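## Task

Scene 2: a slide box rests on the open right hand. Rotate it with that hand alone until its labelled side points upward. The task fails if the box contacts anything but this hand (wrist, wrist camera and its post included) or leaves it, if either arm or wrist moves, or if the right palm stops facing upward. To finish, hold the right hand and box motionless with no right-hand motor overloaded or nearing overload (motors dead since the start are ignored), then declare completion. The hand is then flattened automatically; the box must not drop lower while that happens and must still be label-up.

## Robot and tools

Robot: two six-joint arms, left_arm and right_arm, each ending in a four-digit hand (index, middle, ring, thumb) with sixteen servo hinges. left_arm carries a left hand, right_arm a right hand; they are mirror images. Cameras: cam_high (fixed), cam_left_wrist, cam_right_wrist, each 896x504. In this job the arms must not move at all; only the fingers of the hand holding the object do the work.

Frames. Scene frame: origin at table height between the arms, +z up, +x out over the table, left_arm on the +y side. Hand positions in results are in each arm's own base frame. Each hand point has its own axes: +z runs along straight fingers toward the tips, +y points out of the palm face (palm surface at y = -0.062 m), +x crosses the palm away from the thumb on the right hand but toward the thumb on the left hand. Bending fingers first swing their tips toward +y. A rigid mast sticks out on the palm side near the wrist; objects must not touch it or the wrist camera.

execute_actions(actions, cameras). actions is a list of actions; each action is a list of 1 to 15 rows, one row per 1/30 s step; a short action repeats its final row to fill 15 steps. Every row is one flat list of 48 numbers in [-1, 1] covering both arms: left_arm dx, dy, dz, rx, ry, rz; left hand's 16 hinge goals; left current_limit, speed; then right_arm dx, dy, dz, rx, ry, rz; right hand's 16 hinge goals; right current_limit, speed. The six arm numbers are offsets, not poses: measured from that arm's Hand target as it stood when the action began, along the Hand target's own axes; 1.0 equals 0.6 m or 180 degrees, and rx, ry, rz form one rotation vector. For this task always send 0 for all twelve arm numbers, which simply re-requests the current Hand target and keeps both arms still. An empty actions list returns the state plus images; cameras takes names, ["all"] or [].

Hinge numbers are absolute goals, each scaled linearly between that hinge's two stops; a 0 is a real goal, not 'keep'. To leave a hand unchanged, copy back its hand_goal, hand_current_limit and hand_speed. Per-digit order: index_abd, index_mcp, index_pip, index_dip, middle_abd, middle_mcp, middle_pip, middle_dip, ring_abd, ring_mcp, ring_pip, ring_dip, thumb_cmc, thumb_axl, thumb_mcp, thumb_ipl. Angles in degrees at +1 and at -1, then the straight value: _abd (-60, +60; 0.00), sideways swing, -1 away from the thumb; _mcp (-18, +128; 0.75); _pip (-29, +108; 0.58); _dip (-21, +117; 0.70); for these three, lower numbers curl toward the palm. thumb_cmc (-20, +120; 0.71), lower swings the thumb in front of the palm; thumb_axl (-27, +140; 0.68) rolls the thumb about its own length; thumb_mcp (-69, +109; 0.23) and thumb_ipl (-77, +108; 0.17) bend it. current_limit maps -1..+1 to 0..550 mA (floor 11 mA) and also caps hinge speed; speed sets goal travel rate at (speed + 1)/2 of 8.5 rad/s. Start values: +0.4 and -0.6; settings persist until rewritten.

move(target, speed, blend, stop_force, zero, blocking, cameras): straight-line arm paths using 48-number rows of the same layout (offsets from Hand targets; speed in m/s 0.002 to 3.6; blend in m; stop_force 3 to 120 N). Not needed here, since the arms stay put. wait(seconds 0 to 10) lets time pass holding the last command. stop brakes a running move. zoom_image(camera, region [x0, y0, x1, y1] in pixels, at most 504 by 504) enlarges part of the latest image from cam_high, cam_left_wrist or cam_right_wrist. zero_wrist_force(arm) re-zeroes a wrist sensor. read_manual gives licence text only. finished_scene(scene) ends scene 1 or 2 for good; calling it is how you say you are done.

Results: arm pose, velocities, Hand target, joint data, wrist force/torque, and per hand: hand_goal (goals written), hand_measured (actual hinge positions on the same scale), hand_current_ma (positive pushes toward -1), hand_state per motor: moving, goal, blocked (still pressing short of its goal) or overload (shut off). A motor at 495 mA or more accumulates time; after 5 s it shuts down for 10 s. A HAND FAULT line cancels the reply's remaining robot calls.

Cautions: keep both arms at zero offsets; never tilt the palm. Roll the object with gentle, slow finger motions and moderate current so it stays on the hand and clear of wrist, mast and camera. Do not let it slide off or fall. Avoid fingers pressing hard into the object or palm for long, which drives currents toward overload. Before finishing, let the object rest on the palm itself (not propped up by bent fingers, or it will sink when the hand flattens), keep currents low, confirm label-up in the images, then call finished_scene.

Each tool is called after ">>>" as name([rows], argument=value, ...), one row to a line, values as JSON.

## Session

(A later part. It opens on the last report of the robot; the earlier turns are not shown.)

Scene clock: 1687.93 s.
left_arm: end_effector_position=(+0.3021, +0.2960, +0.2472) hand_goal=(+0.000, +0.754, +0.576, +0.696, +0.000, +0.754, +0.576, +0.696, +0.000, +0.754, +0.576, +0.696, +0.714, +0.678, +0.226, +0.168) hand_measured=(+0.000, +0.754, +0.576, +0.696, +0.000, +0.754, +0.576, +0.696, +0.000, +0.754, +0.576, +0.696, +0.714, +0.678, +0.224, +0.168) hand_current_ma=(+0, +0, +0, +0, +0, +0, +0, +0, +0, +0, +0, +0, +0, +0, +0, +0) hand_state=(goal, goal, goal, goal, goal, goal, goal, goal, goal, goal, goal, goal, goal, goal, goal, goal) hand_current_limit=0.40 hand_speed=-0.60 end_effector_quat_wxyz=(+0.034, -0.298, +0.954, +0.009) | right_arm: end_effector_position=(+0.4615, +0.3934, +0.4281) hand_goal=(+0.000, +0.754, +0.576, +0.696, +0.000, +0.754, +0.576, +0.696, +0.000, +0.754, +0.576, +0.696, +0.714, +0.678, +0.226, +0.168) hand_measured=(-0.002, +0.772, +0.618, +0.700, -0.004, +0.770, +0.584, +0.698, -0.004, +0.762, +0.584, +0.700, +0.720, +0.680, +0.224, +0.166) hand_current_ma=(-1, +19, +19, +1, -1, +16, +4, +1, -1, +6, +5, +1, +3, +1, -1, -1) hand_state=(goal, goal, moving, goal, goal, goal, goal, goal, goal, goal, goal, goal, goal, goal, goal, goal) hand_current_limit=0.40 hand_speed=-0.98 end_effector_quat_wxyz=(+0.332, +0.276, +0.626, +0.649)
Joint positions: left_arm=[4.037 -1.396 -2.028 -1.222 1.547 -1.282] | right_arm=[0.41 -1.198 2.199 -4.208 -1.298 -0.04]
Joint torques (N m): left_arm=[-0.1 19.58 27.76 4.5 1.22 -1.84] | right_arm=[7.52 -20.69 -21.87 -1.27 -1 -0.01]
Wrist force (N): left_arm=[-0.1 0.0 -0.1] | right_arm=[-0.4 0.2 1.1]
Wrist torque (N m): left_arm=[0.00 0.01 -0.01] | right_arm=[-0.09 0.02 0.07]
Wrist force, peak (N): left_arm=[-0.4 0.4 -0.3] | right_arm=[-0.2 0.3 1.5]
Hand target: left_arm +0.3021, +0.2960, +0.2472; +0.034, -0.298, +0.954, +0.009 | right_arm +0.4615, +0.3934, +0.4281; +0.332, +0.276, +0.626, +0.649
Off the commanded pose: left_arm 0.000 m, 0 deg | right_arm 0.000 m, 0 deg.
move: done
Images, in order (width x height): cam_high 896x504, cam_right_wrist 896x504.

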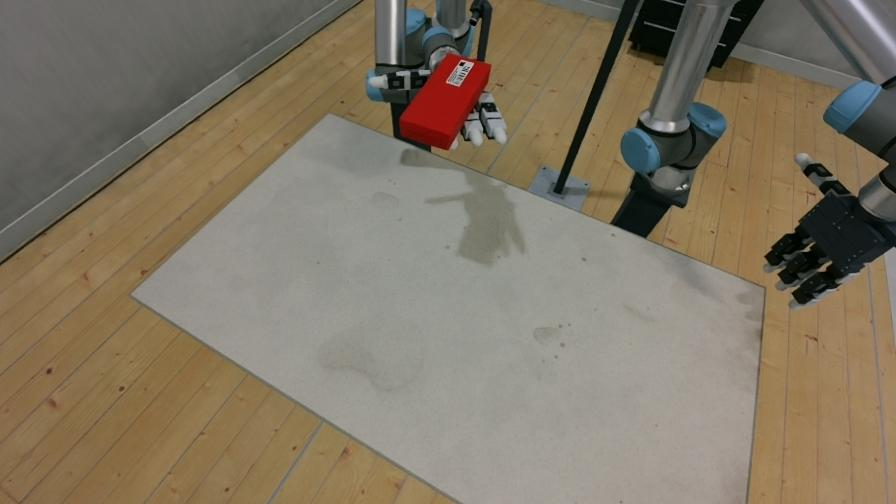

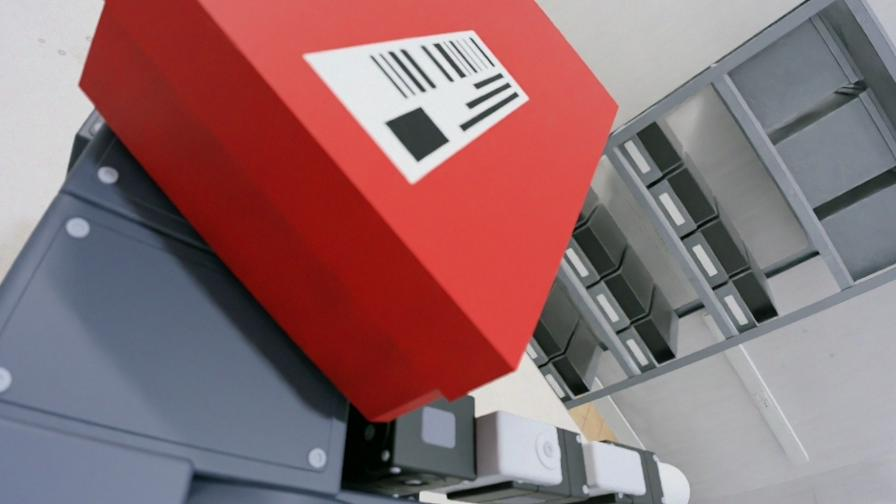

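>>> wait(seconds=1.0, cameras=["cam_high"])

Scene clock: 1696.03 s.
left_arm: end_effector_position=(+0.3021, +0.2960, +0.2472) hand_goal=(+0.000, +0.754, +0.576, +0.696, +0.000, +0.754, +0.576, +0.696, +0.000, +0.754, +0.576, +0.696, +0.714, +0.678, +0.226, +0.168) hand_measured=(+0.000, +0.754, +0.576, +0.696, +0.000, +0.754, +0.576, +0.696, +0.000, +0.754, +0.576, +0.696, +0.714, +0.678, +0.224, +0.168) hand_current_ma=(+0, +0, +0, +0, +0, +0, +0, +0, +0, +0, +0, +0, +0, +0, +0, +0) hand_state=(goal, goal, goal, goal, goal, goal, goal, goal, goal, goal, goal, goal, goal, goal, goal, goal) hand_current_limit=0.40 hand_speed=-0.60 end_effector_quat_wxyz=(+0.034, -0.298, +0.954, +0.009) | right_arm: end_effector_position=(+0.4615, +0.3934, +0.4281) hand_goal=(+0.000, +0.754, +0.576, +0.696, +0.000, +0.754, +0.576, +0.696, +0.000, +0.754, +0.576, +0.696, +0.714, +0.678, +0.226, +0.168) hand_measured=(-0.002, +0.774, +0.604, +0.700, -0.004, +0.770, +0.584, +0.698, -0.004, +0.762, +0.584, +0.700, +0.720, +0.680, +0.224, +0.166) hand_current_ma=(-1, +22, +34, +1, -1, +16, +4, +1, -1, +6, +5, +1, +3, +1, -1, -1) hand_state=(goal, goal, blocked, goal, goal, goal, goal, goal, goal, goal, goal, goal, goal, goal, goal, goal) hand_current_limit=0.40 hand_speed=-0.98 end_effector_quat_wxyz=(+0.332, +0.276, +0.626, +0.649)
Joint positions: left_arm=[4.037 -1.396 -2.028 -1.222 1.547 -1.282] | right_arm=[0.41 -1.198 2.199 -4.208 -1.298 -0.04]
Joint torques (N m): left_arm=[-0.64 18.55 27.29 4.73 1.33 -1.94] | right_arm=[6.89 -20.22 -20.78 -1.31 -1.07 -0.08]
Wrist force (N): left_arm=[0.1 -0.1 -0.4] | right_arm=[-0.3 0.3 1.0]
Wrist torque (N m): left_arm=[0.03 -0.03 0.01] | right_arm=[-0.08 0.01 0.08]
Wrist force, peak (N): left_arm=[0.0 0.5 -0.5] | right_arm=[-0.5 0.2 1.4]
Hand target: left_arm +0.3021, +0.2960, +0.2472; +0.034, -0.298, +0.954, +0.009 | right_arm +0.4615, +0.3934, +0.4281; +0.332, +0.276, +0.626, +0.649
Off the commanded pose: left_arm 0.000 m, 0 deg | right_arm 0.000 m, 0 deg.
wait: 1.00 s; at rest from the start
Images, in order (width x height): cam_high 896x504.

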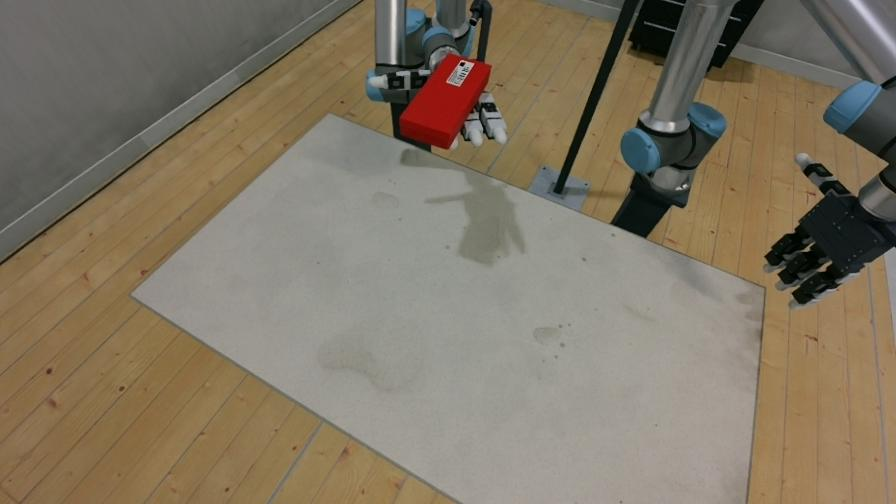

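>>> finished_scene(scene=2)

The scene is finished: the task was done.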